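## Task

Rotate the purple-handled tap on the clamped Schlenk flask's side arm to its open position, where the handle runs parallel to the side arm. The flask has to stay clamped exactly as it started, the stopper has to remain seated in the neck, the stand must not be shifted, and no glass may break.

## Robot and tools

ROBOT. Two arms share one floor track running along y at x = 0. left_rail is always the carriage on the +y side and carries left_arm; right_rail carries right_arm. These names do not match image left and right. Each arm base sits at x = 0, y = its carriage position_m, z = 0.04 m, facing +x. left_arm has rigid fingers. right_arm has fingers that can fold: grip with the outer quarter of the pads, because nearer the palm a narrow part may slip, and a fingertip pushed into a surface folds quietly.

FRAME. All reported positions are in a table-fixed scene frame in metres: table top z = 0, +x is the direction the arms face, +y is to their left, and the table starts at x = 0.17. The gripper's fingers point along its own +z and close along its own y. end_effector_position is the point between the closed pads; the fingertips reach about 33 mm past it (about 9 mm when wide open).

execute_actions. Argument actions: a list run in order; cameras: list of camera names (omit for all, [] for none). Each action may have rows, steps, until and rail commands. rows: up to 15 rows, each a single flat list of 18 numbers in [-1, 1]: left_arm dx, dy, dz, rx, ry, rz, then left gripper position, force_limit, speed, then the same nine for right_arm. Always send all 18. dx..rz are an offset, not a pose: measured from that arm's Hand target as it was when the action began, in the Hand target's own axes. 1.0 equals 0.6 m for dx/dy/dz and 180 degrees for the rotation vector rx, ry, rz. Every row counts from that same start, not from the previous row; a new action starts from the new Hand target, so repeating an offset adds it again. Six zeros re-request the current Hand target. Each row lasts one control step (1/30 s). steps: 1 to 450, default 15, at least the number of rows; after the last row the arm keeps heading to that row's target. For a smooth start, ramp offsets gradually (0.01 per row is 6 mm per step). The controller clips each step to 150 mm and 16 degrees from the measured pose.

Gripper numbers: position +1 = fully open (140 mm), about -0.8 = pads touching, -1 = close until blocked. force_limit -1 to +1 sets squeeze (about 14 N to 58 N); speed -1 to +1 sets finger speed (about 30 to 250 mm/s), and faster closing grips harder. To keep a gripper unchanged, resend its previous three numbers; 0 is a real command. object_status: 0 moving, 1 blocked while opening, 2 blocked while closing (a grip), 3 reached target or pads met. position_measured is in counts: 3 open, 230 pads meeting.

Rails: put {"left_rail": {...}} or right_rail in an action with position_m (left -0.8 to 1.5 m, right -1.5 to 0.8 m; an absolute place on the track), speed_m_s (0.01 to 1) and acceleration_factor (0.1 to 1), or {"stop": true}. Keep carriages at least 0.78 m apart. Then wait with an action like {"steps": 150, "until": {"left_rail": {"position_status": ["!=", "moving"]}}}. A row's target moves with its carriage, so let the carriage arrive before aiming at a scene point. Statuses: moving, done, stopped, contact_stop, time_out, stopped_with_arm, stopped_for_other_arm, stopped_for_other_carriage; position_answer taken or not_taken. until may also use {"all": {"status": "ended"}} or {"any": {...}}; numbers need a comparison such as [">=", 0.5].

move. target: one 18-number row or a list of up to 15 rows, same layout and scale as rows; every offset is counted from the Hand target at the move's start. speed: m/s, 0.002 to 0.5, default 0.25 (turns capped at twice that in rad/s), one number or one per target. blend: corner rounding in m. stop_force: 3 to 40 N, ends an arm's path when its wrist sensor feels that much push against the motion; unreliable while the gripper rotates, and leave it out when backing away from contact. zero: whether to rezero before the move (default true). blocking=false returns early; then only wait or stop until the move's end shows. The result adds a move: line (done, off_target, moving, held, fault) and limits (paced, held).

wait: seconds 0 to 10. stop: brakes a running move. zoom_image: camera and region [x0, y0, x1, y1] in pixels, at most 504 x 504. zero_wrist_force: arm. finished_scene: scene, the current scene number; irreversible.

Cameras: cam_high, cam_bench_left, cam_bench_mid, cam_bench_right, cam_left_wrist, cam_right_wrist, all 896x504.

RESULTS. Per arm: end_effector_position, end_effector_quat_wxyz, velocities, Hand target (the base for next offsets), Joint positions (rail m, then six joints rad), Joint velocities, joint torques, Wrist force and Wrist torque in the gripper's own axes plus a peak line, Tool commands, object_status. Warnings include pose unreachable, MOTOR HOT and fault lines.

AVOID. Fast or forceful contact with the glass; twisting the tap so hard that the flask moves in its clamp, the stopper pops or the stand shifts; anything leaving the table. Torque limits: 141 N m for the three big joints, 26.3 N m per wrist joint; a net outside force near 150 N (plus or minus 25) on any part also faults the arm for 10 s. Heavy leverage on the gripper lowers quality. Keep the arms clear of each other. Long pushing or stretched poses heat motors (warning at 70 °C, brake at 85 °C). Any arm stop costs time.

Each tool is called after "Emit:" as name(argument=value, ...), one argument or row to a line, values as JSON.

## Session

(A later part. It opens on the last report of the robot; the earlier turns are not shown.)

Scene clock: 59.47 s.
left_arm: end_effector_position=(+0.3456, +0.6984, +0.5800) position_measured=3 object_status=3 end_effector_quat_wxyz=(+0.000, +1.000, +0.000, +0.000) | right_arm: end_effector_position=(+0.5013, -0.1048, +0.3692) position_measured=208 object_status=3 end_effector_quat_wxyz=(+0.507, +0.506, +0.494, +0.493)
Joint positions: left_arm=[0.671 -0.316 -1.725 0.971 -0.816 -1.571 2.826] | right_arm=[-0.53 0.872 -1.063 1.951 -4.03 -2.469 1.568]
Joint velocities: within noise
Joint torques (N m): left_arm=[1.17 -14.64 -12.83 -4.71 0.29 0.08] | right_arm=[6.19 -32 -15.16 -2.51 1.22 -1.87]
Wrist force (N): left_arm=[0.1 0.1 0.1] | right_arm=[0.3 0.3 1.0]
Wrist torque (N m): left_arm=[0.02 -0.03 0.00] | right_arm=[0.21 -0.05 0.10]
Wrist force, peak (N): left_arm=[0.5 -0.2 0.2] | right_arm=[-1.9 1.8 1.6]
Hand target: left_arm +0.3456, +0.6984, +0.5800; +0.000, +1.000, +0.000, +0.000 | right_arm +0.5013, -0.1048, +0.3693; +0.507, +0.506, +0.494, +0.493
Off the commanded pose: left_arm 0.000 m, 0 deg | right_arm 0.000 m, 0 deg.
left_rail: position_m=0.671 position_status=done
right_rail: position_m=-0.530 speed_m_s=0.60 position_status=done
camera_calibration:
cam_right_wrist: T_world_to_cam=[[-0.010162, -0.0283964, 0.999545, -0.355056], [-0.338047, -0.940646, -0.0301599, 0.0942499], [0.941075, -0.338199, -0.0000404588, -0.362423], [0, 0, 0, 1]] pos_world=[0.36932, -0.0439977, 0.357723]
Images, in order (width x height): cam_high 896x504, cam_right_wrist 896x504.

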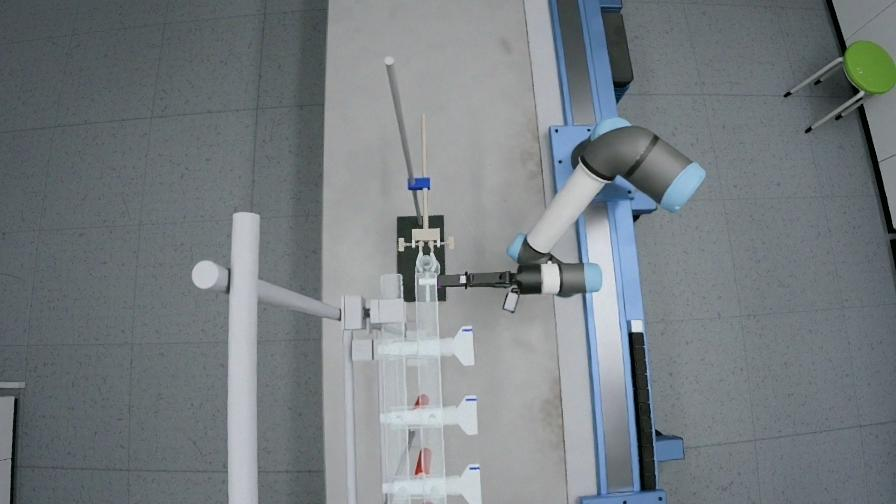

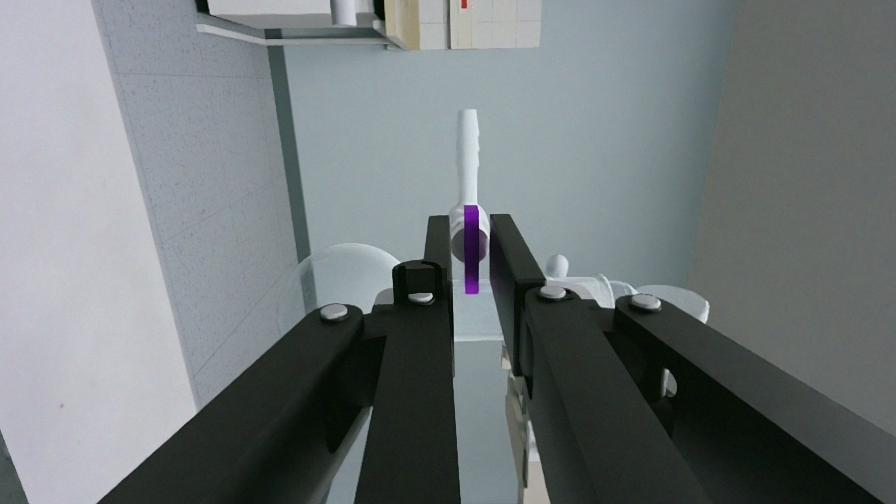

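Emit:
move(
  target=[0,0,0,0,0,0,1,1,1, 0,0,-0.15,0,0,0,-0.62,-1,-1],
  speed=0.09,
  cameras=["cam_high", "cam_bench_mid", "cam_bench_right", "cam_right_wrist"],
)

Emit:
zoom_image(
  camera="cam_right_wrist",
  region=[400, 130, 560, 270],
)

Emit:
zoom_image(
  camera="cam_bench_mid",
  region=[300, 250, 460, 370],
)

Emit:
zoom_image(
  camera="cam_high",
  region=[395, 200, 485, 310],
)

Scene clock: 62.00 s.
left_arm: end_effector_position=(+0.3456, +0.6984, +0.5800) position_measured=3 object_status=3 end_effector_quat_wxyz=(+0.000, +1.000, +0.000, +0.000) | right_arm: end_effector_position=(+0.4114, -0.1024, +0.3693) position_measured=208 object_status=3 end_effector_quat_wxyz=(+0.507, +0.506, +0.494, +0.493)
Joint positions: left_arm=[0.671 -0.316 -1.725 0.971 -0.816 -1.571 2.826] | right_arm=[-0.53 1.042 -1.106 2.03 -4.065 -2.639 1.568]
Joint velocities: within noise
Joint torques (N m): left_arm=[1.02 -15.13 -12.42 -4.74 0.37 0.18] | right_arm=[7.26 -44.07 -9.48 -2.45 -1.28 0.69]
Wrist force (N): left_arm=[0.3 0.1 0.4] | right_arm=[0.5 0.2 1.2]
Wrist torque (N m): left_arm=[0.02 -0.07 0.00] | right_arm=[0.18 -0.08 0.09]
Wrist force, peak (N): left_arm=[0.3 0.2 0.5] | right_arm=[0.0 0.5 1.6]
Hand target: left_arm +0.3456, +0.6984, +0.5800; +0.000, +1.000, +0.000, +0.000 | right_arm +0.4113, -0.1024, +0.3693; +0.507, +0.506, +0.494, +0.493
Off the commanded pose: left_arm 0.000 m, 0 deg | right_arm 0.000 m, 0 deg.
left_rail: position_m=0.671 position_status=done
right_rail: position_m=-0.530 speed_m_s=0.60 position_status=done
move: done
camera_calibration:
cam_right_wrist: T_world_to_cam=[[-0.0101662, -0.0283982, 0.999545, -0.355907], [-0.338048, -0.940645, -0.030163, 0.0660817], [0.941074, -0.338201, -0.0000371594, -0.277063], [0, 0, 0, 1]] pos_world=[0.279457, -0.0416504, 0.357728]
Images, in order (width x height): cam_high 896x504, cam_bench_mid 896x504, cam_bench_right 896x504, cam_right_wrist 896x504.

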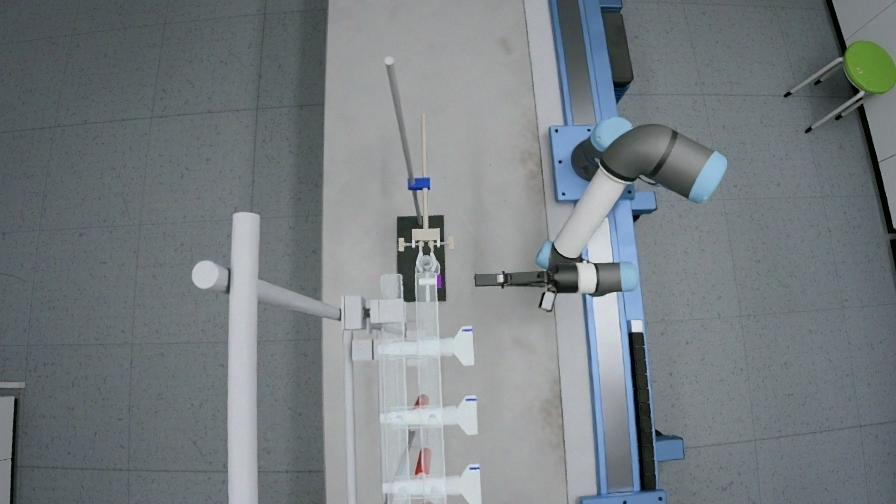

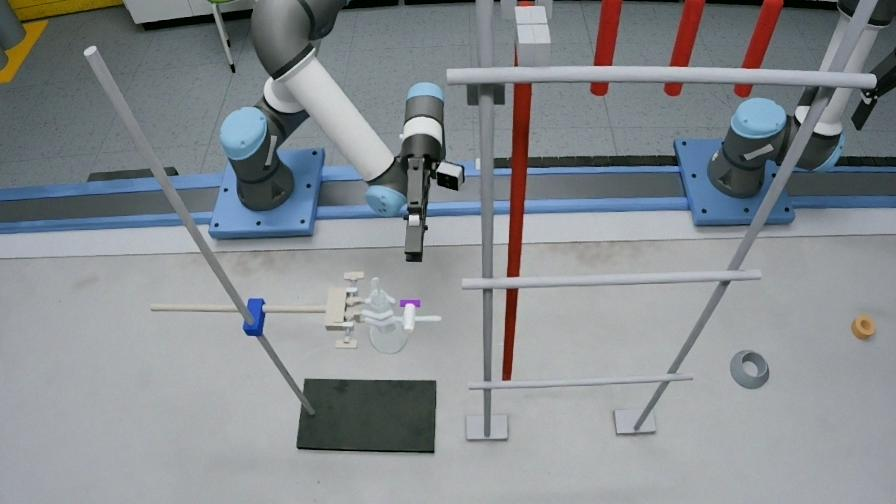

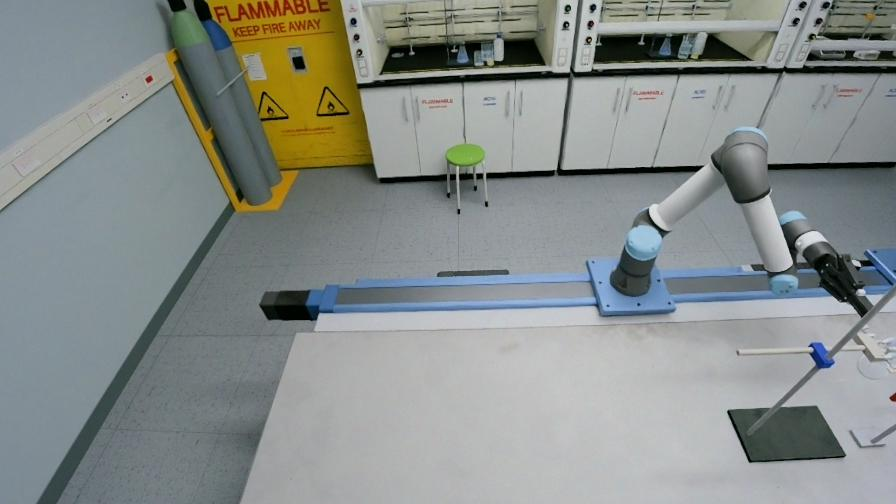

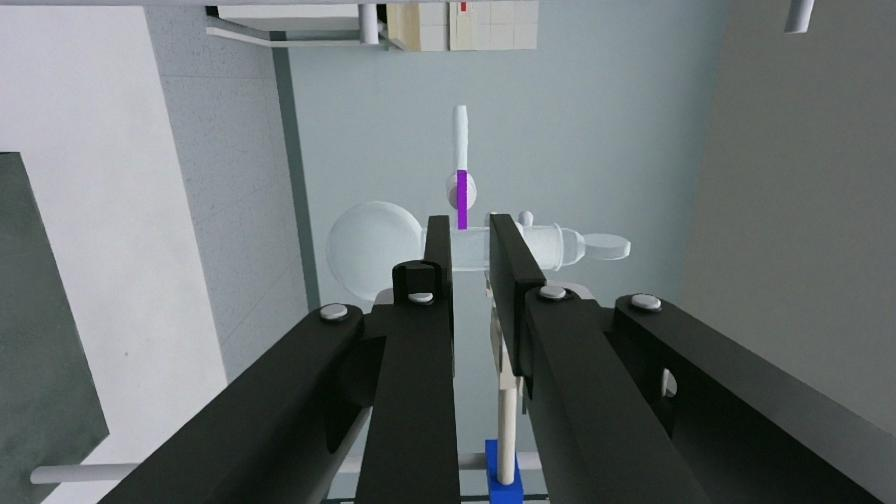

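Scaled by 3.150.

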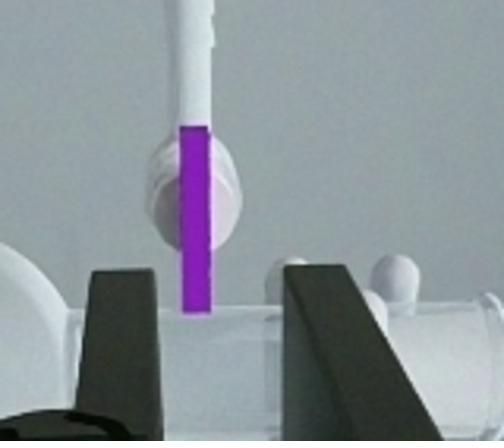

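Scaled by 3.150.

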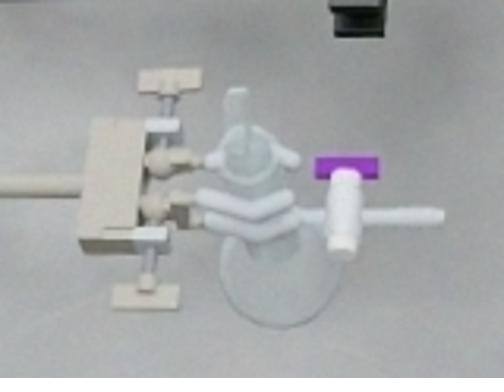

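Scaled by 4.582.

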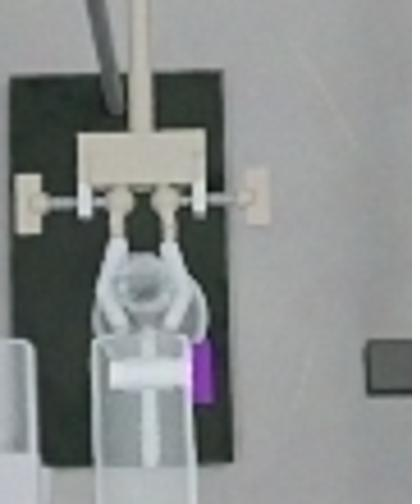

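Emit:
zoom_image(
  camera="cam_right_wrist",
  region=[425, 95, 500, 240],
)

Emit:
zoom_image(
  camera="cam_bench_mid",
  region=[385, 285, 455, 340],
)

Scaled by 3.476.

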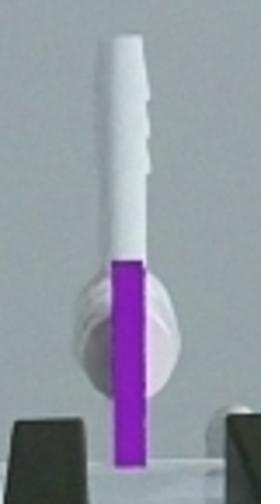

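Scaled by 7.200.

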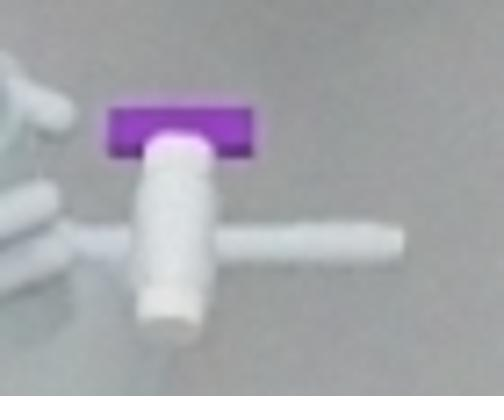

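Emit:
finished_scene(
  scene=2,
)

The scene is finished: the task was done.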